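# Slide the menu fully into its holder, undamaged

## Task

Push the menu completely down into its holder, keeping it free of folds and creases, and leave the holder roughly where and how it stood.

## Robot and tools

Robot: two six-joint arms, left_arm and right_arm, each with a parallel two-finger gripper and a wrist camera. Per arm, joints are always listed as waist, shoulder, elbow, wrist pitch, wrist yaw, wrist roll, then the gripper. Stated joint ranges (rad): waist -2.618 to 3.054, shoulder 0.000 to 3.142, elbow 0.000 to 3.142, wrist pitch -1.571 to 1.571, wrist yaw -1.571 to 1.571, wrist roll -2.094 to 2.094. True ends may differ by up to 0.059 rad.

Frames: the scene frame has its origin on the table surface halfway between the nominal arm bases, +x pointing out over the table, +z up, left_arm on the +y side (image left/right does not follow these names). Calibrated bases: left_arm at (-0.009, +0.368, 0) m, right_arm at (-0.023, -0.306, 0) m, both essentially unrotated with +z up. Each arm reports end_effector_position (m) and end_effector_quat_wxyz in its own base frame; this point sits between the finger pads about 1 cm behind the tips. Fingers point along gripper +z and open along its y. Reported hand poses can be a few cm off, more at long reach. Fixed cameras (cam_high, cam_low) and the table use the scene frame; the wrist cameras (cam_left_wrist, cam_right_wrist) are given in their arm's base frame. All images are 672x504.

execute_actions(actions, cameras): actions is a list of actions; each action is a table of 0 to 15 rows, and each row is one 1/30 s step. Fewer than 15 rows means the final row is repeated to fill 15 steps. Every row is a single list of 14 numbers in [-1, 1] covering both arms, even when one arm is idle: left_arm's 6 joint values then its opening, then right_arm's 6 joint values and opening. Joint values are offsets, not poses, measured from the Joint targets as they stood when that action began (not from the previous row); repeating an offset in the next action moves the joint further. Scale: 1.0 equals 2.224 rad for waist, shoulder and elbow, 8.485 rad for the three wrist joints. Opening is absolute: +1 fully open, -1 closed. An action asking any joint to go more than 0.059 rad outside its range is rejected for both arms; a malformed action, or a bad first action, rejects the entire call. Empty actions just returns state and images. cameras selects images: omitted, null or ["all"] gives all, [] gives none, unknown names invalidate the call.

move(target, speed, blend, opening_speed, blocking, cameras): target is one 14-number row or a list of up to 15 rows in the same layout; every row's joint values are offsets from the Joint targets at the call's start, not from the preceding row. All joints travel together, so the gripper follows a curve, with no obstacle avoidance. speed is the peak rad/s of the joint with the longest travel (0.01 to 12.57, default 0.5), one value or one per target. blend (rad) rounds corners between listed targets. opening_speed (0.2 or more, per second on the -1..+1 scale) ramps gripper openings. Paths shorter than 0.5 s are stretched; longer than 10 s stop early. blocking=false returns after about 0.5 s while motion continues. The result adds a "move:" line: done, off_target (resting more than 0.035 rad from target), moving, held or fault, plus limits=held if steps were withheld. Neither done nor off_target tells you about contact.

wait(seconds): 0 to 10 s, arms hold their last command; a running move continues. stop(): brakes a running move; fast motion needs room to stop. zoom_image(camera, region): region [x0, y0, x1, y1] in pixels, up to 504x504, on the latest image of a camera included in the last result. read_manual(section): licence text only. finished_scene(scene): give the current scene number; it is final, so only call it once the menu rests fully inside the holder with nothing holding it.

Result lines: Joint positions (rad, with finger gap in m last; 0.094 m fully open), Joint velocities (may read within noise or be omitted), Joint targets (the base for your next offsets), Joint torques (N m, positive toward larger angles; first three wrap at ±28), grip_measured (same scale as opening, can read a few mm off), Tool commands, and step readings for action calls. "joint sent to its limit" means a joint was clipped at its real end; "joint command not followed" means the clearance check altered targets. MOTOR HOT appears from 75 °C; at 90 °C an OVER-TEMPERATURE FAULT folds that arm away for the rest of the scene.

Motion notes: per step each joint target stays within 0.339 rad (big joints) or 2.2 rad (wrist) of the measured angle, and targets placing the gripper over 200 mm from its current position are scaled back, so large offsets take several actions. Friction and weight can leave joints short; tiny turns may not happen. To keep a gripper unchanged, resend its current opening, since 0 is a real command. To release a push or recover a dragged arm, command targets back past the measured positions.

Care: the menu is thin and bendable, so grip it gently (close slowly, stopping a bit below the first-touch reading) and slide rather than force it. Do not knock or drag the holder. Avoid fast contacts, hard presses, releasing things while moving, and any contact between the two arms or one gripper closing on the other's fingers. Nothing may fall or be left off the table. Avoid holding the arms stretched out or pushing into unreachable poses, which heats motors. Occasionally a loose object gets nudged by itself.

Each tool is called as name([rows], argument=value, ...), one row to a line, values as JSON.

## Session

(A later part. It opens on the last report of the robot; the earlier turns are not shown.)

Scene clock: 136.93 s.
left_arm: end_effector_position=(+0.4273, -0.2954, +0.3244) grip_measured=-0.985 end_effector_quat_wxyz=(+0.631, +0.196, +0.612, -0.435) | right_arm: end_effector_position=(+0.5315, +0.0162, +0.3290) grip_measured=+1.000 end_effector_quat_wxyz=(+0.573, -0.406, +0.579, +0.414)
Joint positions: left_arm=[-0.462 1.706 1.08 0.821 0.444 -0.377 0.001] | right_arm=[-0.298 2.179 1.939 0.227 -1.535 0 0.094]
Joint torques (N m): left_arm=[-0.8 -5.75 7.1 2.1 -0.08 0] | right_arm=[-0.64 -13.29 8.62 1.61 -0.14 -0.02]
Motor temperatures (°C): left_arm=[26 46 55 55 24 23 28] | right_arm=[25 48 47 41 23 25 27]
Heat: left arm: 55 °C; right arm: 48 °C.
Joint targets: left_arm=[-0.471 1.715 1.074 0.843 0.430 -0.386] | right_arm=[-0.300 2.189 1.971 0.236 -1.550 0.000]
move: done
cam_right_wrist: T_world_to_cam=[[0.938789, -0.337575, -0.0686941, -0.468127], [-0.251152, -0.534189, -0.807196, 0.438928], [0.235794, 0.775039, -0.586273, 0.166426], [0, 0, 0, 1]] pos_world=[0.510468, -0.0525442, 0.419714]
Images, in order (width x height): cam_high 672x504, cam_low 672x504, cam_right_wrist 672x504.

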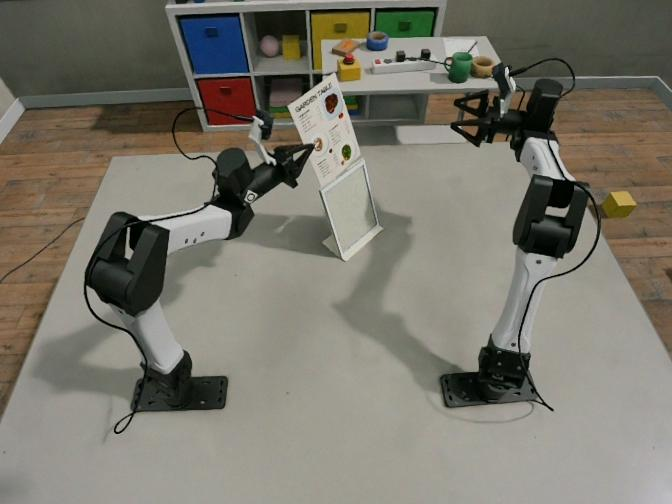

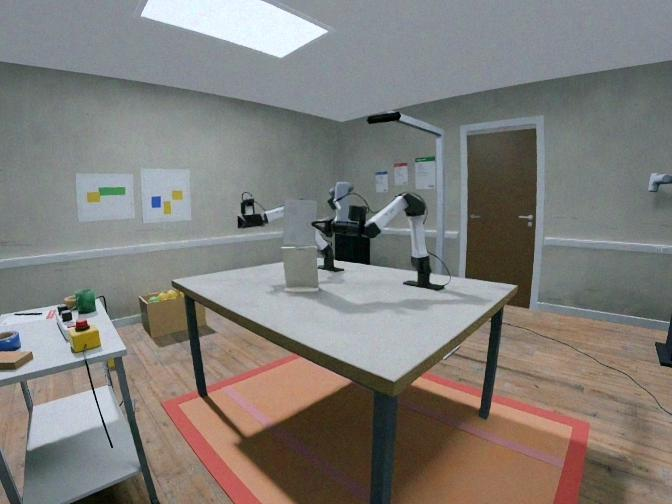

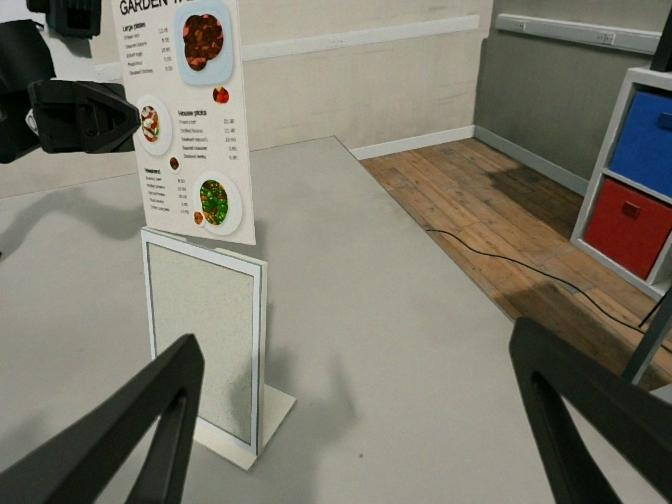

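move(target=[-0.0031,-0.0207,0,-0.0047,-0.0011,0,-1,0,0,0,0,0,0,1], speed=0.1, cameras=["cam_right_wrist","cam_high","cam_low"])

zoom_image(camera="cam_high", region=[305, 145, 375, 215])

zoom_image(camera="cam_right_wrist", region=[130, 210, 200, 260])

Scene clock: 145.03 s.
left_arm: end_effector_position=(+0.4254, -0.2971, +0.3261) grip_measured=-0.985 end_effector_quat_wxyz=(+0.632, +0.196, +0.611, -0.435) | right_arm: end_effector_position=(+0.5315, +0.0162, +0.3290) grip_measured=+1.000 end_effector_quat_wxyz=(+0.573, -0.406, +0.579, +0.414)
Joint positions: left_arm=[-0.469 1.701 1.08 0.817 0.436 -0.377 0.001] | right_arm=[-0.298 2.179 1.939 0.227 -1.535 0 0.094]
Joint torques (N m): left_arm=[-0.79 -8.85 7.12 1.74 -0.09 0] | right_arm=[-0.66 -13.29 8.64 1.61 -0.13 -0.02]
Motor temperatures (°C): left_arm=[26 46 55 55 24 23 28] | right_arm=[25 49 47 41 23 25 27]
Heat: left arm: 55 °C; right arm: 49 °C.
Joint targets: left_arm=[-0.477 1.669 1.074 0.803 0.420 -0.386] | right_arm=[-0.300 2.189 1.971 0.236 -1.550 0.000]
move: done
cam_right_wrist: T_world_to_cam=[[0.938789, -0.337575, -0.0686941, -0.468127], [-0.251152, -0.534189, -0.807196, 0.438928], [0.235794, 0.775039, -0.586273, 0.166426], [0, 0, 0, 1]] pos_world=[0.510468, -0.0525442, 0.419714]
Images, in order (width x height): cam_high 672x504, cam_low 672x504, cam_right_wrist 672x504.

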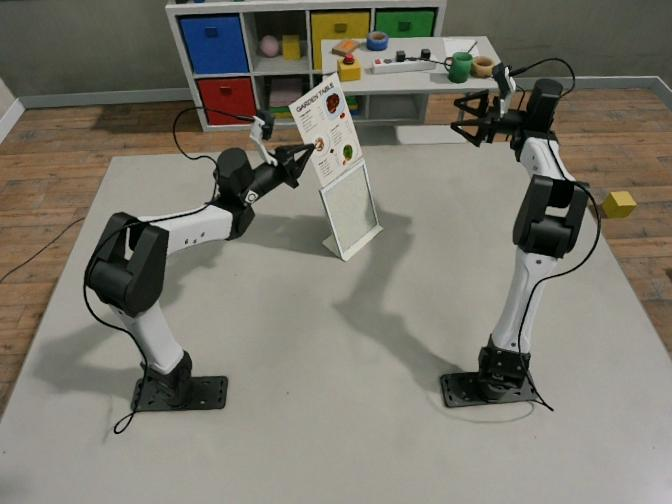

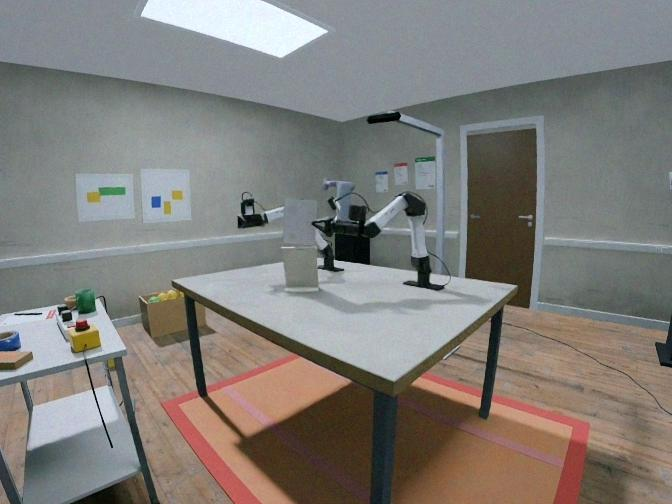

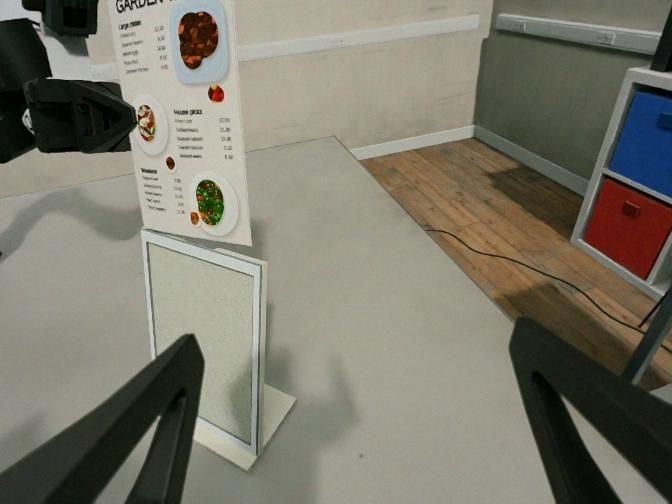

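Scaled by 7.200 (camera's finer frame: 960x720).

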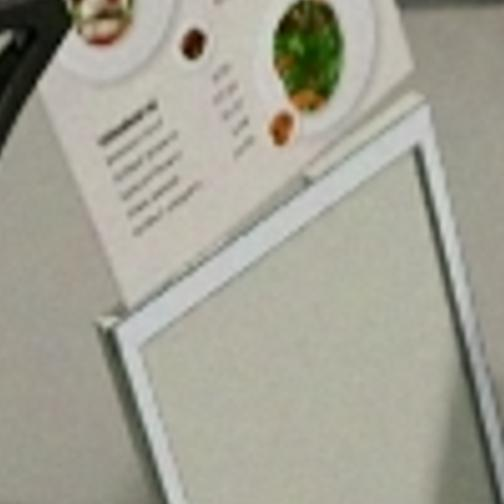

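Scaled by 7.200 (camera's finer frame: 960x720).

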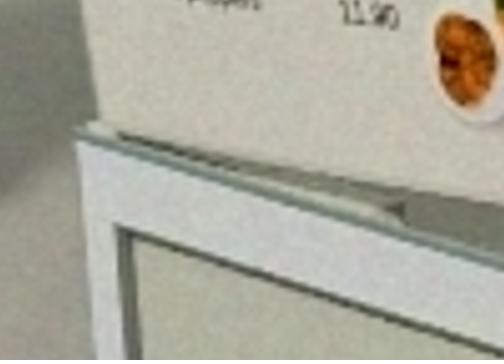

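move(target=[-0.0031,0.0238,-0.0139,0.0091,-0.0008,0,-1,0,0,0,0,0,0,1], speed=0.08, cameras=["cam_right_wrist","cam_high","cam_low"])

zoom_image(camera="cam_high", region=[305, 145, 375, 215])

zoom_image(camera="cam_right_wrist", region=[130, 210, 200, 260])

zoom_image(camera="cam_low", region=[270, 225, 330, 265])

Scene clock: 152.10 s.
left_arm: end_effector_position=(+0.4230, -0.2983, +0.3200) grip_measured=-0.985 end_effector_quat_wxyz=(+0.636, +0.195, +0.607, -0.435) | right_arm: end_effector_position=(+0.5315, +0.0162, +0.3290) grip_measured=+1.000 end_effector_quat_wxyz=(+0.573, -0.406, +0.579, +0.414)
Joint positions: left_arm=[-0.476 1.71 1.052 0.865 0.427 -0.377 0.001] | right_arm=[-0.298 2.179 1.939 0.227 -1.535 0 0.094]
Joint torques (N m): left_arm=[-0.8 -5.46 6.76 2.04 -0.06 0] | right_arm=[-0.65 -13.3 8.64 1.61 -0.14 -0.03]
Motor temperatures (°C): left_arm=[26 46 54 55 24 23 28] | right_arm=[25 49 46 40 23 25 27]
Heat: left arm: 55 °C; right arm: 49 °C.
Joint targets: left_arm=[-0.484 1.723 1.043 0.880 0.413 -0.386] | right_arm=[-0.300 2.189 1.971 0.236 -1.550 0.000]
move: done
cam_right_wrist: T_world_to_cam=[[0.938789, -0.337575, -0.0686941, -0.468127], [-0.251152, -0.534189, -0.807196, 0.438928], [0.235794, 0.775039, -0.586273, 0.166426], [0, 0, 0, 1]] pos_world=[0.510468, -0.0525442, 0.419714]
Images, in order (width x height): cam_high 672x504, cam_low 672x504, cam_right_wrist 672x504.

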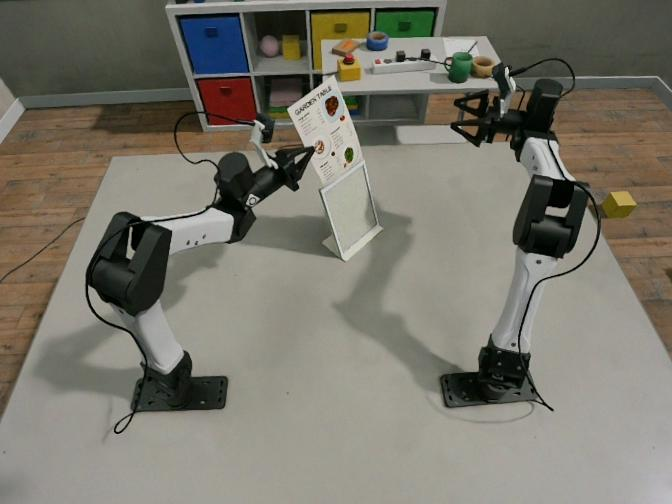

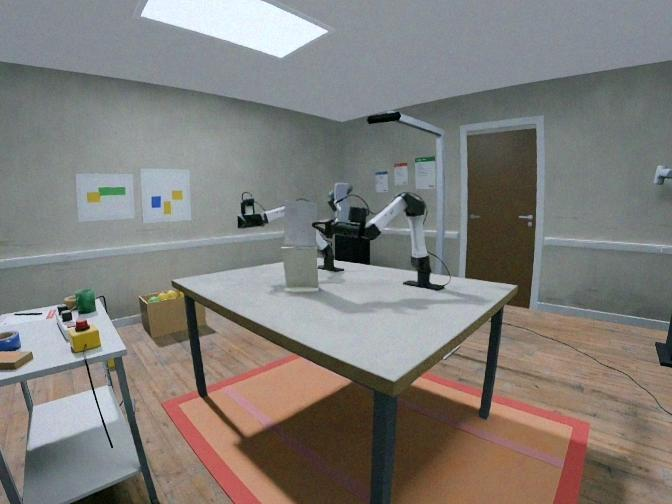

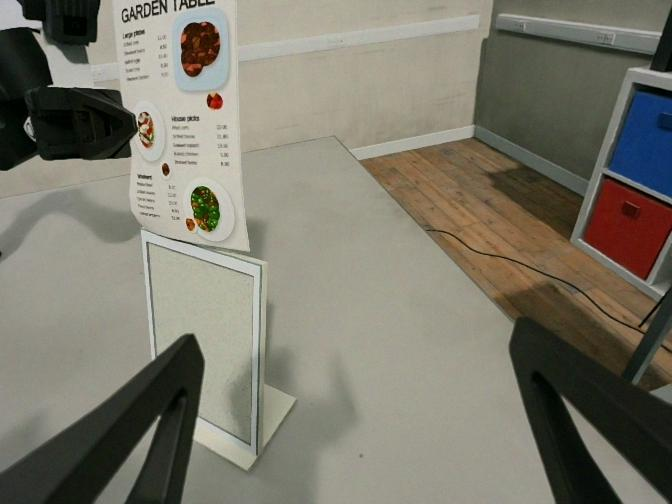

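Scaled by 7.200 (camera's finer frame: 960x720).

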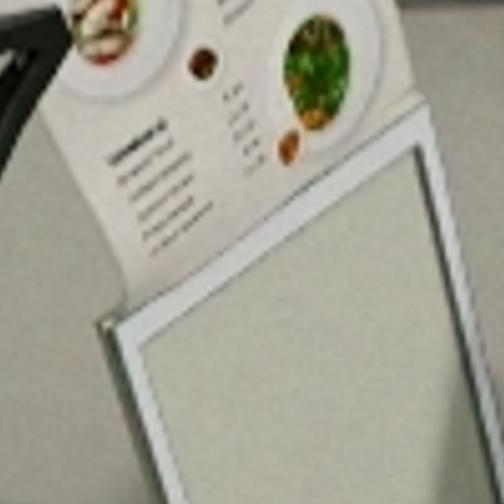

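Scaled by 7.200 (camera's finer frame: 960x720).

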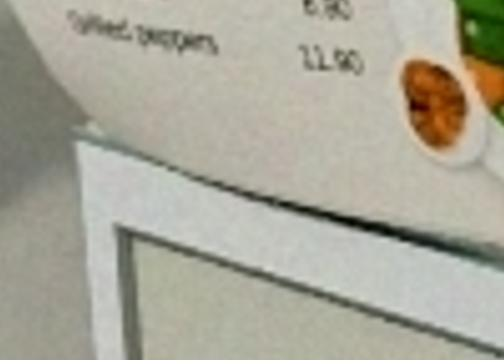

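Scaled by 8.400 (camera's finer frame: 960x720).

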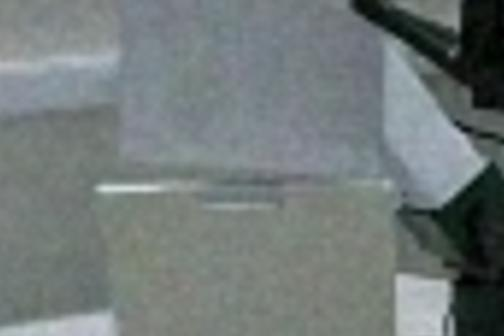

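move(target=[0.0081,0.0018,0.0355,-0.0067,0.004,0,-1,0,0,0,0,0,0,1], speed=0.1, cameras=["cam_right_wrist","cam_high","cam_low"])

zoom_image(camera="cam_high", region=[305, 145, 375, 215])

zoom_image(camera="cam_right_wrist", region=[130, 210, 200, 260])

zoom_image(camera="cam_low", region=[270, 225, 330, 265])

Scene clock: 159.30 s.
left_arm: end_effector_position=(+0.4262, -0.3007, +0.3309) grip_measured=-0.985 end_effector_quat_wxyz=(+0.638, +0.197, +0.603, -0.437) | right_arm: end_effector_position=(+0.5315, +0.0162, +0.3290) grip_measured=+1.000 end_effector_quat_wxyz=(+0.573, -0.406, +0.579, +0.414)
Joint positions: left_arm=[-0.476 1.714 1.094 0.836 0.432 -0.377 0.001] | right_arm=[-0.298 2.179 1.939 0.227 -1.535 0 0.094]
Joint torques (N m): left_arm=[0.99 -5.57 10.1 1.76 0.22 0.01] | right_arm=[-0.68 -13.27 8.64 1.61 -0.13 -0.03]
Motor temperatures (°C): left_arm=[26 46 54 55 24 23 28] | right_arm=[25 49 46 40 23 25 27]
Heat: left arm: 55 °C; right arm: 49 °C.
Joint targets: left_arm=[-0.466 1.726 1.122 0.823 0.447 -0.386] | right_arm=[-0.300 2.189 1.971 0.236 -1.550 0.000]
move: done
cam_right_wrist: T_world_to_cam=[[0.938789, -0.337575, -0.0686941, -0.468127], [-0.251152, -0.534189, -0.807196, 0.438928], [0.235794, 0.775039, -0.586273, 0.166426], [0, 0, 0, 1]] pos_world=[0.510468, -0.0525442, 0.419714]
Images, in order (width x height): cam_high 672x504, cam_low 672x504, cam_right_wrist 672x504.

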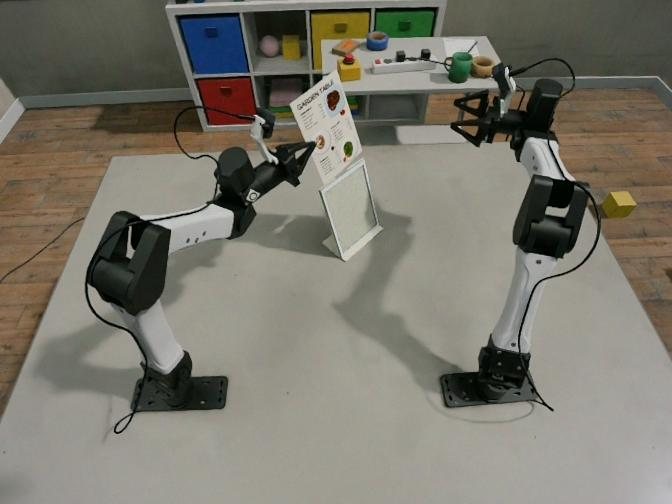

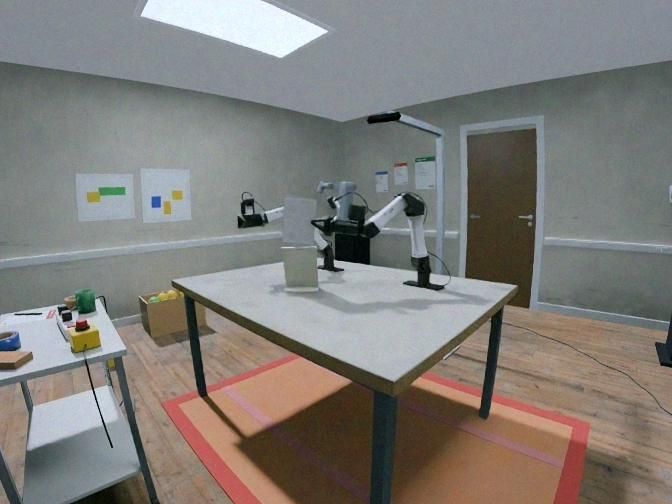

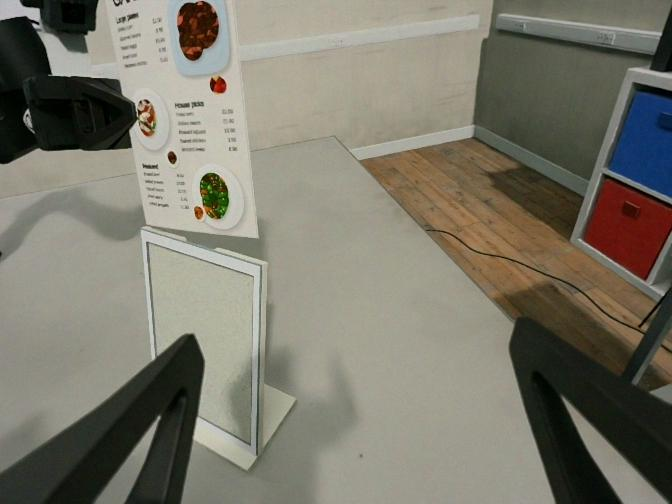

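Scaled by 7.200 (camera's finer frame: 960x720).

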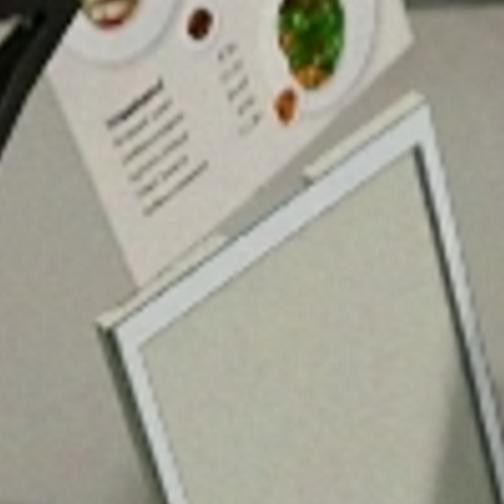

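Scaled by 7.200 (camera's finer frame: 960x720).

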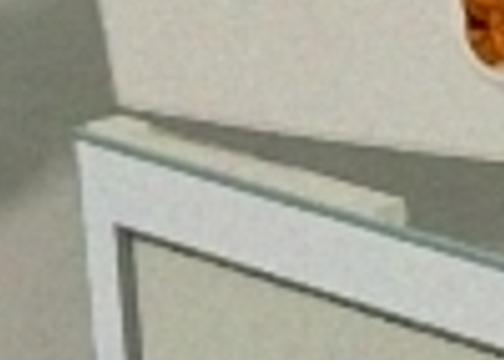

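Scaled by 8.400 (camera's finer frame: 960x720).

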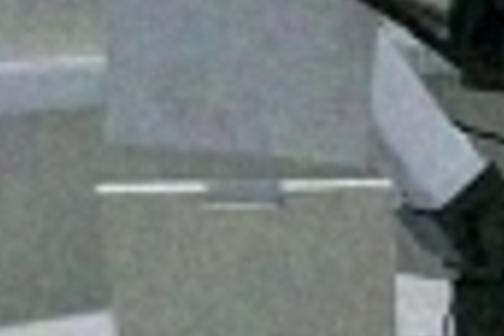

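move(target=[0,-0.0229,0.0049,-0.007,0,0.0042,-1,0,0,0,0,0,0,1], speed=0.1, cameras=["cam_right_wrist","cam_high","cam_low"])

zoom_image(camera="cam_high", region=[305, 145, 375, 215])

zoom_image(camera="cam_right_wrist", region=[130, 200, 280, 290])

zoom_image(camera="cam_low", region=[270, 225, 330, 265])

Scene clock: 171.17 s.
left_arm: end_effector_position=(+0.4275, -0.3017, +0.3245) grip_measured=-0.985 end_effector_quat_wxyz=(+0.627, +0.201, +0.618, -0.430) | right_arm: end_effector_position=(+0.5315, +0.0162, +0.3290) grip_measured=+1.000 end_effector_quat_wxyz=(+0.573, -0.406, +0.579, +0.414)
Joint positions: left_arm=[-0.476 1.707 1.103 0.777 0.433 -0.36 0.001] | right_arm=[-0.298 2.179 1.939 0.227 -1.535 0 0.094]
Joint torques (N m): left_arm=[0.98 -8.95 10.37 1.81 0.25 0.2] | right_arm=[-0.65 -13.27 8.64 1.61 -0.14 -0.03]
Motor temperatures (°C): left_arm=[26 46 54 55 24 23 28] | right_arm=[25 50 46 40 23 25 27]
Heat: left arm: 55 °C; right arm: 50 °C.
Joint targets: left_arm=[-0.466 1.676 1.133 0.764 0.447 -0.350] | right_arm=[-0.300 2.189 1.971 0.236 -1.550 0.000]
move: done
cam_right_wrist: T_world_to_cam=[[0.938789, -0.337575, -0.0686941, -0.468127], [-0.251152, -0.534189, -0.807196, 0.438928], [0.235794, 0.775039, -0.586273, 0.166426], [0, 0, 0, 1]] pos_world=[0.510468, -0.0525442, 0.419714]
Images, in order (width x height): cam_high 672x504, cam_low 672x504, cam_right_wrist 672x504.

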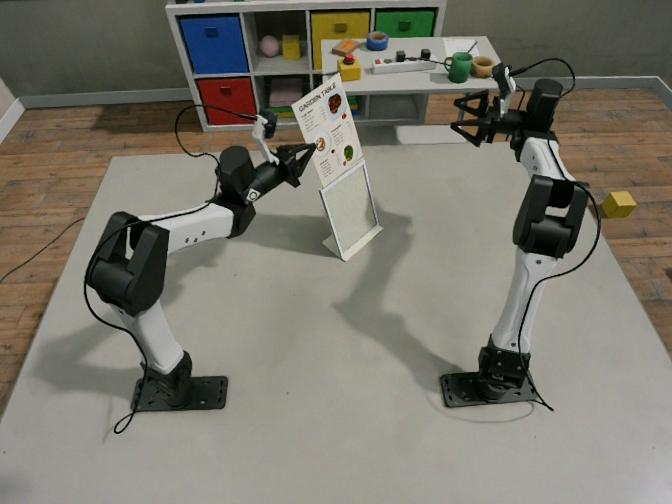

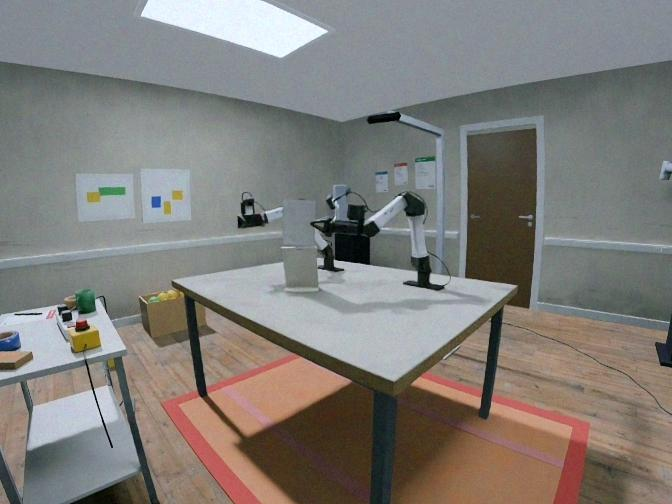

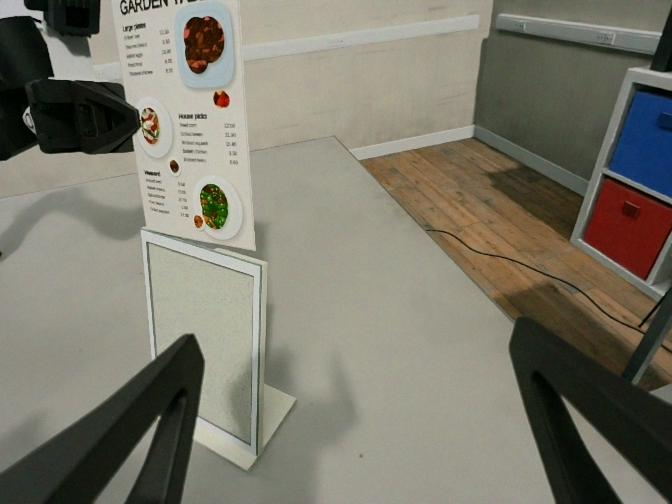

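Scaled by 7.200 (camera's finer frame: 960x720).

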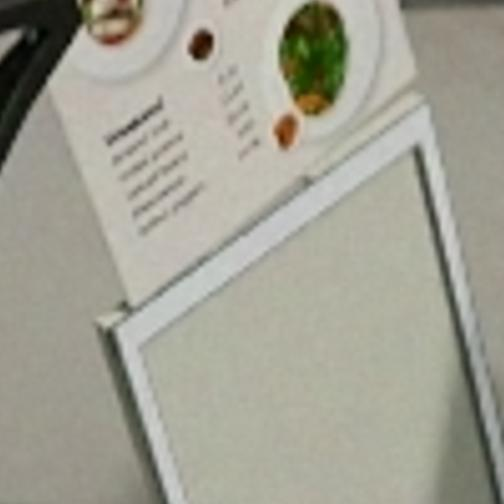

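Scaled by 3.360 (camera's finer frame: 960x720).

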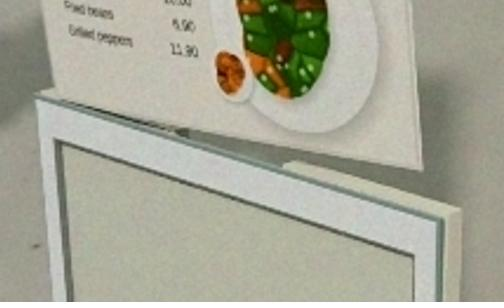

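Scaled by 8.400 (camera's finer frame: 960x720).

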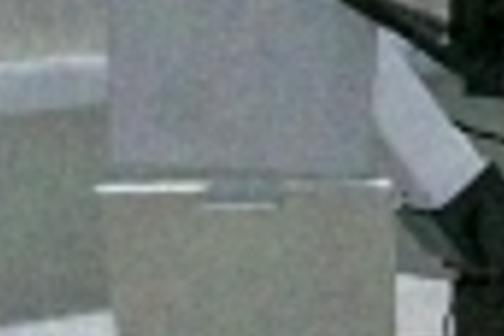

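move(target=[-0.0099,0.0216,-0.0333,0.0091,-0.0041,0,-1,0,0,0,0,0,0,1], speed=0.08, cameras=["cam_right_wrist","cam_high","cam_low"])

zoom_image(camera="cam_high", region=[305, 145, 375, 215])

zoom_image(camera="cam_right_wrist", region=[130, 200, 280, 290])

zoom_image(camera="cam_low", region=[270, 225, 330, 265])

Scene clock: 176.83 s.
left_arm: end_effector_position=(+0.4244, -0.3016, +0.3160) grip_measured=-0.985 end_effector_quat_wxyz=(+0.628, +0.200, +0.617, -0.430) | right_arm: end_effector_position=(+0.5315, +0.0162, +0.3290) grip_measured=+1.000 end_effector_quat_wxyz=(+0.573, -0.406, +0.579, +0.414)
Joint positions: left_arm=[-0.48 1.711 1.067 0.82 0.428 -0.359 0.001] | right_arm=[-0.298 2.179 1.939 0.227 -1.535 0 0.094]
Joint torques (N m): left_arm=[-0.8 -5.55 6.86 2.07 -0.08 0.19] | right_arm=[-0.65 -13.29 8.61 1.61 -0.14 -0.03]
Motor temperatures (°C): left_arm=[25 47 55 54 24 23 28] | right_arm=[25 50 46 39 23 25 27]
Heat: left arm: 55 °C; right arm: 50 °C.
Joint targets: left_arm=[-0.488 1.724 1.059 0.841 0.413 -0.350] | right_arm=[-0.300 2.189 1.971 0.236 -1.550 0.000]
move: done
cam_right_wrist: T_world_to_cam=[[0.938789, -0.337575, -0.0686941, -0.468127], [-0.251152, -0.534189, -0.807196, 0.438928], [0.235794, 0.775039, -0.586273, 0.166426], [0, 0, 0, 1]] pos_world=[0.510468, -0.0525442, 0.419714]
Images, in order (width x height): cam_high 672x504, cam_low 672x504, cam_right_wrist 672x504.

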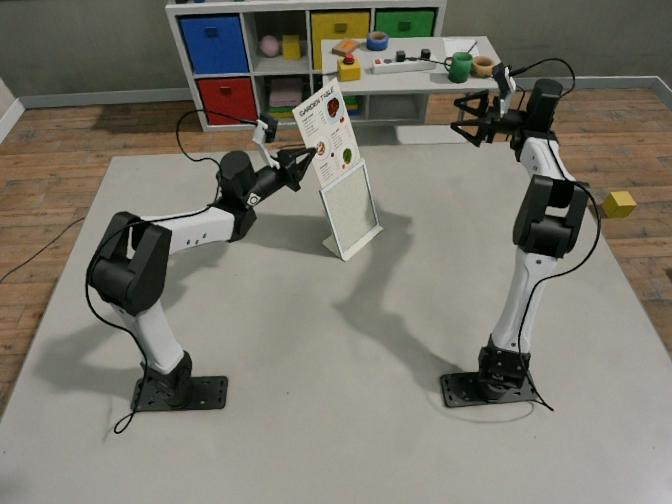

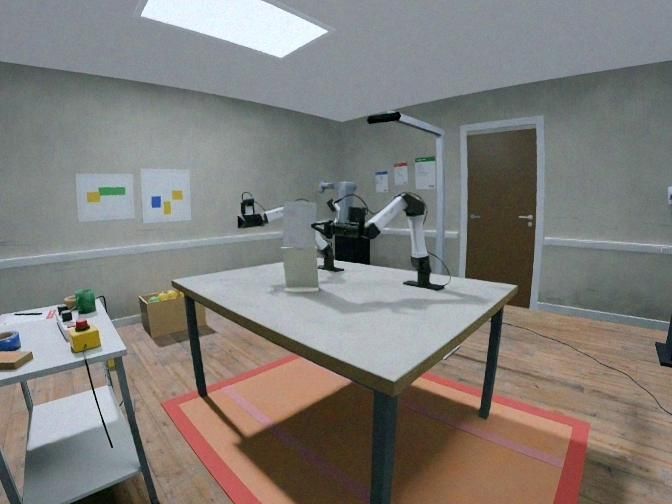

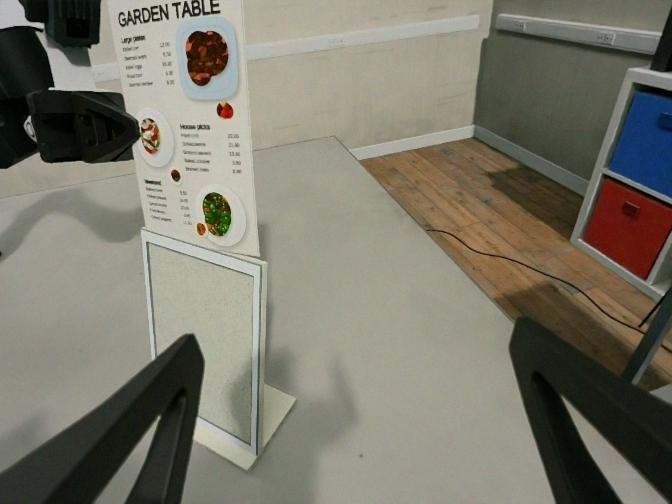

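Scaled by 7.200 (camera's finer frame: 960x720).

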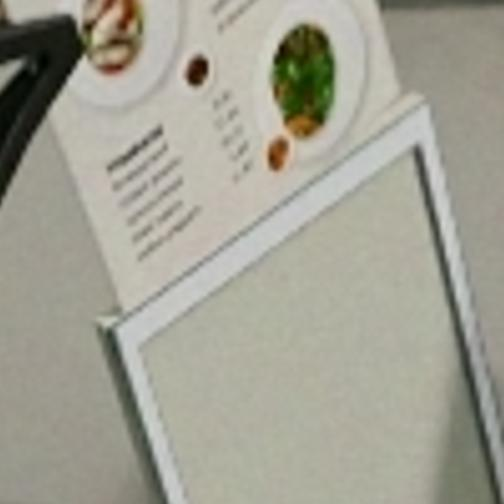

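Scaled by 3.360 (camera's finer frame: 960x720).

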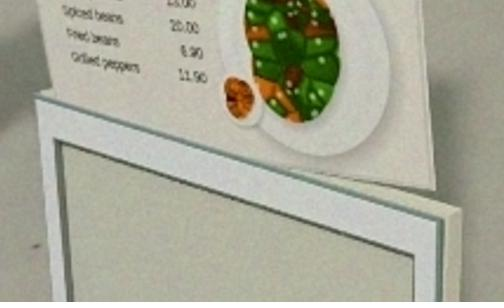

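Scaled by 8.400 (camera's finer frame: 960x720).

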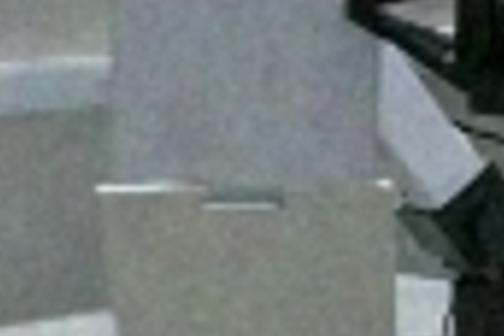

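move(target=[-0.0049,0.0081,-0.0198,0.0073,-0.0013,0,-1,0,0,0,0,0,0,1], speed=0.08, cameras=["cam_right_wrist","cam_high","cam_low"])

zoom_image(camera="cam_high", region=[295, 75, 375, 215])

zoom_image(camera="cam_right_wrist", region=[130, 200, 280, 290])

zoom_image(camera="cam_low", region=[270, 225, 330, 265])

Scene clock: 182.20 s.
left_arm: end_effector_position=(+0.4210, -0.3041, +0.3003) grip_measured=-0.985 end_effector_quat_wxyz=(+0.627, +0.200, +0.618, -0.430) | right_arm: end_effector_position=(+0.5315, +0.0162, +0.3290) grip_measured=+1.000 end_effector_quat_wxyz=(+0.573, -0.406, +0.579, +0.414)
Joint positions: left_arm=[-0.491 1.73 1.022 0.881 0.417 -0.359 0.001] | right_arm=[-0.298 2.179 1.939 0.227 -1.535 0 0.094]
Joint torques (N m): left_arm=[-0.8 -5.6 6.78 2.08 -0.1 0.19] | right_arm=[-0.65 -13.3 8.64 1.61 -0.14 -0.02]
Motor temperatures (°C): left_arm=[25 46 54 55 24 23 28] | right_arm=[25 50 46 39 23 25 27]
Heat: left arm: 55 °C; right arm: 50 °C.
Joint targets: left_arm=[-0.499 1.741 1.015 0.903 0.402 -0.350] | right_arm=[-0.300 2.189 1.971 0.236 -1.550 0.000]
move: done
cam_right_wrist: T_world_to_cam=[[0.938789, -0.337575, -0.0686941, -0.468127], [-0.251152, -0.534189, -0.807196, 0.438928], [0.235794, 0.775039, -0.586273, 0.166426], [0, 0, 0, 1]] pos_world=[0.510468, -0.0525442, 0.419714]
Images, in order (width x height): cam_high 672x504, cam_low 672x504, cam_right_wrist 672x504.

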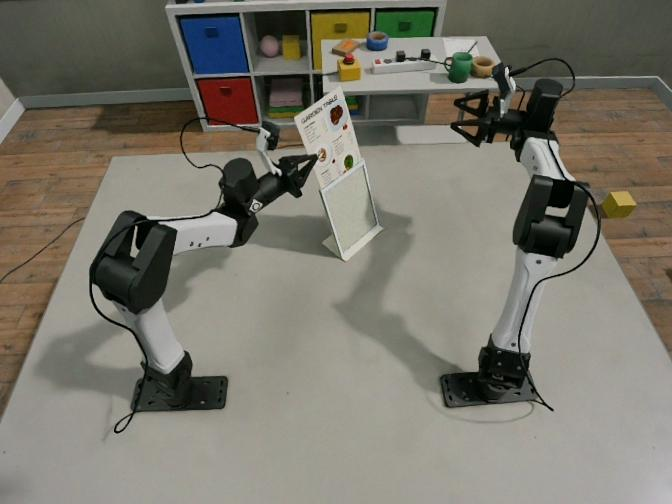

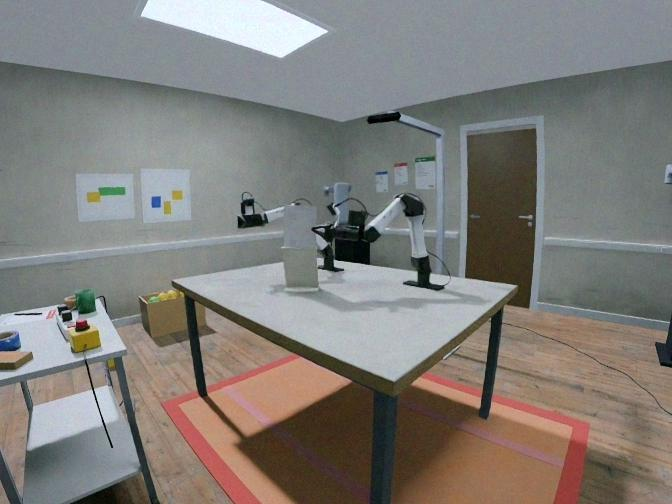

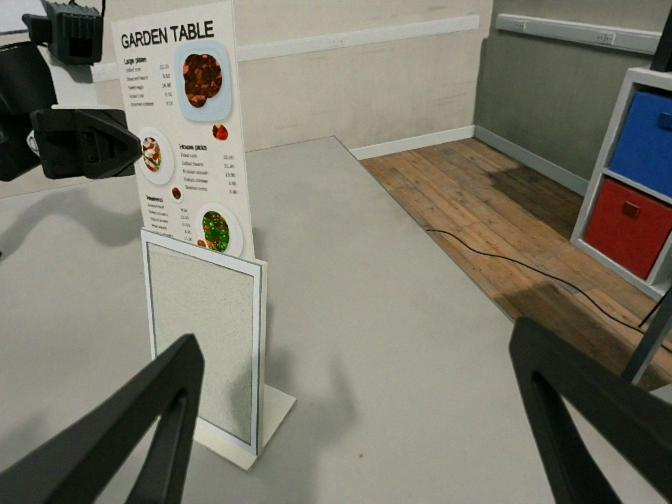

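Scaled by 3.600 (camera's finer frame: 960x720).

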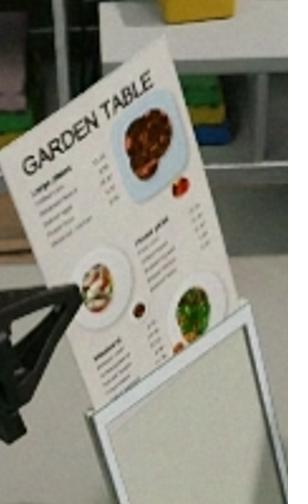

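Scaled by 3.360 (camera's finer frame: 960x720).

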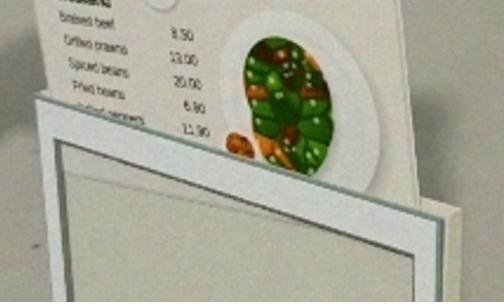

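Scaled by 8.400 (camera's finer frame: 960x720).

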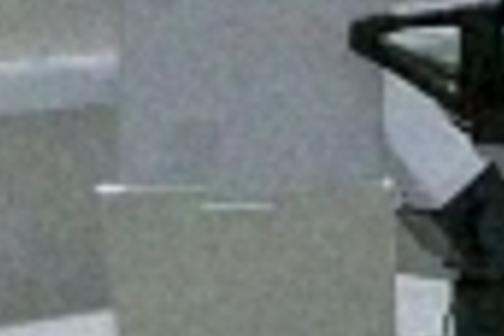

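move(target=[-0.0052,-0.0238,0.0373,-0.0204,-0.0014,0.0042,-1,0,0,0,0,0,0,1], speed=0.1, cameras=["cam_right_wrist","cam_high","cam_low"])

zoom_image(camera="cam_high", region=[295, 75, 375, 215])

zoom_image(camera="cam_right_wrist", region=[130, 200, 280, 290])

zoom_image(camera="cam_low", region=[270, 225, 330, 265])

Scene clock: 192.30 s.
left_arm: end_effector_position=(+0.4245, -0.3105, +0.2954) grip_measured=-0.985 end_effector_quat_wxyz=(+0.609, +0.207, +0.644, -0.415) | right_arm: end_effector_position=(+0.5315, +0.0162, +0.3290) grip_measured=+1.000 end_effector_quat_wxyz=(+0.573, -0.406, +0.579, +0.414)
Joint positions: left_arm=[-0.502 1.72 1.069 0.744 0.405 -0.324 0.001] | right_arm=[-0.298 2.179 1.939 0.227 -1.535 0 0.094]
Joint torques (N m): left_arm=[-0.81 -9.01 10.14 1.8 -0.05 0.2] | right_arm=[-0.66 -13.3 8.62 1.61 -0.14 -0.02]
Motor temperatures (°C): left_arm=[25 46 54 56 24 23 28] | right_arm=[25 50 46 39 23 25 26]
Heat: left arm: 56 °C; right arm: 50 °C.
Joint targets: left_arm=[-0.511 1.689 1.098 0.730 0.390 -0.314] | right_arm=[-0.300 2.189 1.971 0.236 -1.550 0.000]
move: done
cam_right_wrist: T_world_to_cam=[[0.938789, -0.337575, -0.0686941, -0.468127], [-0.251152, -0.534189, -0.807196, 0.438928], [0.235794, 0.775039, -0.586273, 0.166426], [0, 0, 0, 1]] pos_world=[0.510468, -0.0525442, 0.419714]
Images, in order (width x height): cam_high 672x504, cam_low 672x504, cam_right_wrist 672x504.

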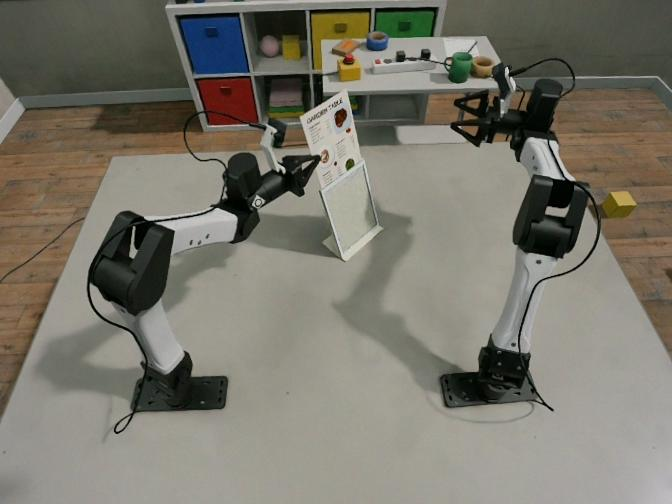

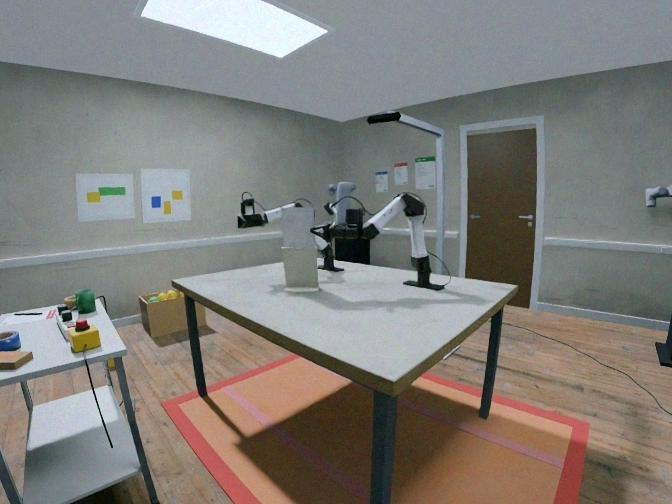

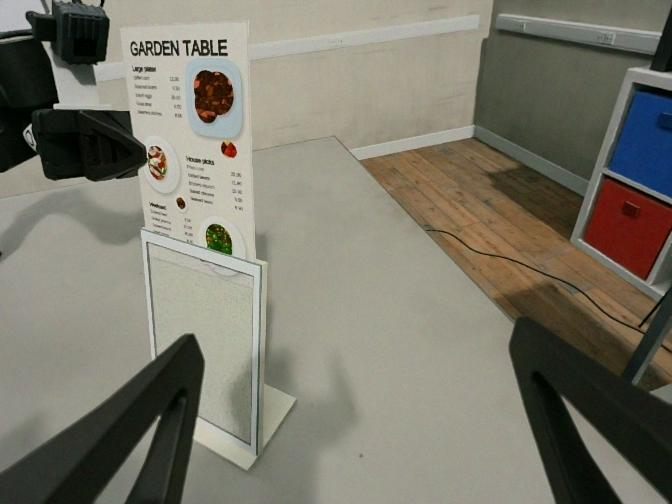

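Scaled by 3.600 (camera's finer frame: 960x720).

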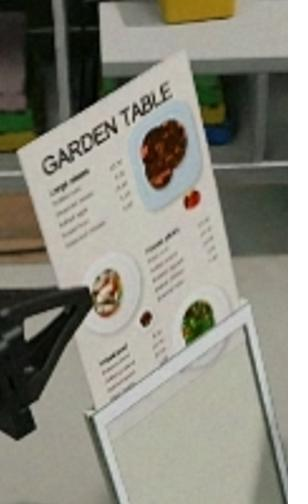

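Scaled by 3.360 (camera's finer frame: 960x720).

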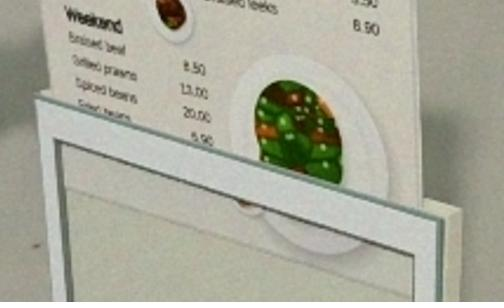

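Scaled by 8.400 (camera's finer frame: 960x720).

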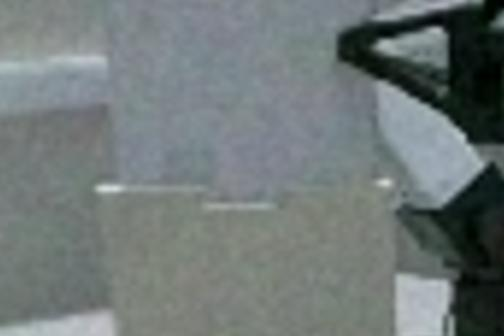

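move([
  [0,0.0175,-0.015,0.0005,0,0,-1,0,0,0,0,0,0,1],
  [-0.0065,0.0326,-0.039,0.0122,-0.0018,0,-1,0,0,0,0,0,0,1],
  [-0.013,0.0477,-0.0625,0.0239,-0.0035,0,-1,0,0,0,0,0,0,1],
], speed=0.08, cameras=["cam_right_wrist","cam_high","cam_low"])

zoom_image(camera="cam_high", region=[295, 75, 395, 275])

zoom_image(camera="cam_right_wrist", region=[80, 50, 300, 330])

zoom_image(camera="cam_low", region=[260, 205, 330, 295])

Scene clock: 204.13 s.
left_arm: end_effector_position=(+0.4165, -0.3176, +0.2558) grip_measured=-0.985 end_effector_quat_wxyz=(+0.609, +0.205, +0.644, -0.415) | right_arm: end_effector_position=(+0.5315, +0.0162, +0.3290) grip_measured=+1.000 end_effector_quat_wxyz=(+0.573, -0.406, +0.579, +0.414)
Joint positions: left_arm=[-0.531 1.782 0.966 0.909 0.375 -0.324 0.001] | right_arm=[-0.298 2.179 1.939 0.227 -1.535 0 0.094]
Joint torques (N m): left_arm=[-0.87 -5.75 6.49 2.19 -0.05 0.19] | right_arm=[-0.68 -13.29 8.62 1.61 -0.14 -0.03]
Motor temperatures (°C): left_arm=[25 47 55 55 24 23 28] | right_arm=[25 51 46 38 23 25 26]
Heat: left arm: 55 °C; right arm: 51 °C.
Joint targets: left_arm=[-0.540 1.795 0.959 0.933 0.360 -0.314] | right_arm=[-0.300 2.189 1.971 0.236 -1.550 0.000]
move: done
cam_right_wrist: T_world_to_cam=[[0.938789, -0.337575, -0.0686941, -0.468127], [-0.251152, -0.534189, -0.807196, 0.438928], [0.235794, 0.775039, -0.586273, 0.166426], [0, 0, 0, 1]] pos_world=[0.510468, -0.0525442, 0.419714]
Images, in order (width x height): cam_high 672x504, cam_low 672x504, cam_right_wrist 672x504.

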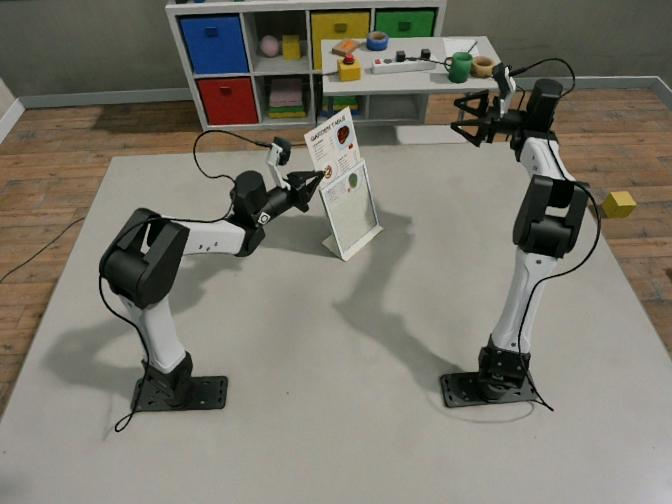

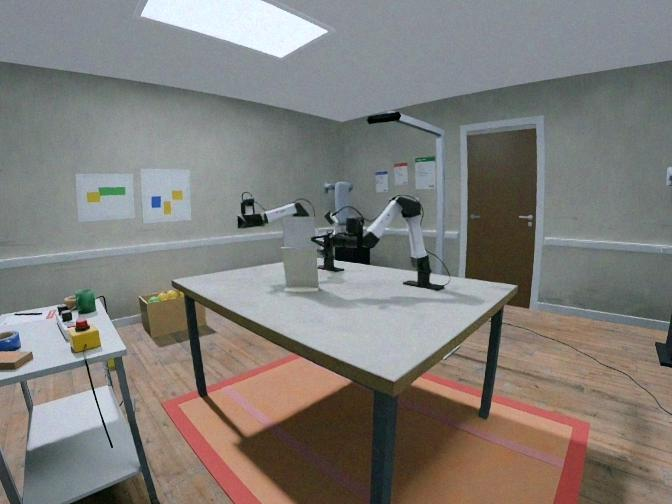

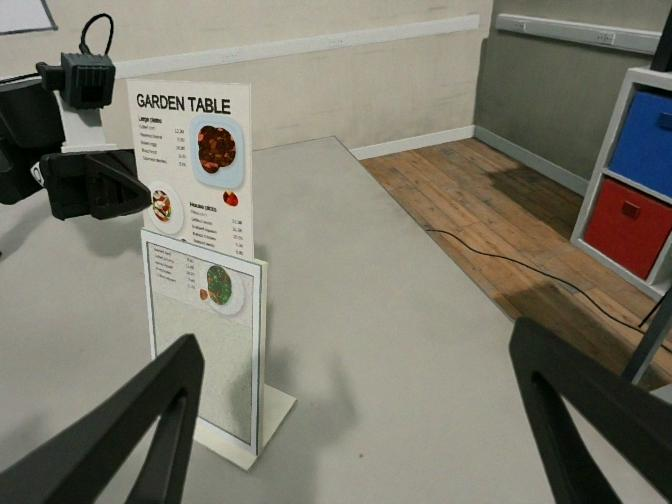

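Scaled by 2.520 (camera's finer frame: 960x720).

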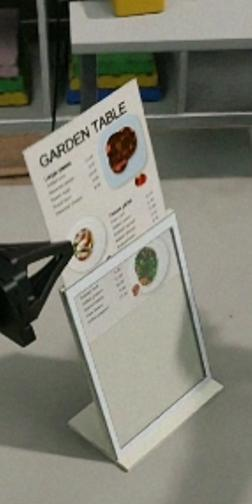

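Scaled by 1.800 (camera's finer frame: 960x720).

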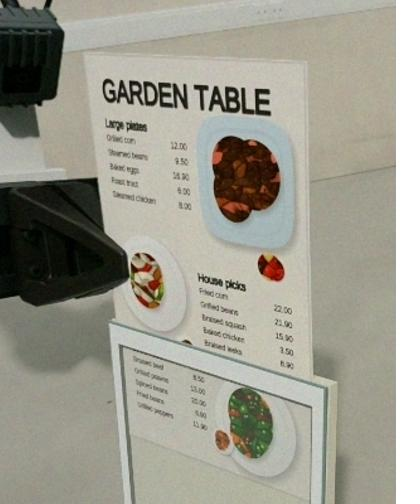

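Scaled by 5.600 (camera's finer frame: 960x720).

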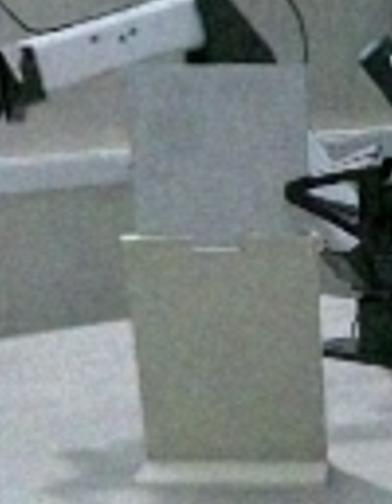

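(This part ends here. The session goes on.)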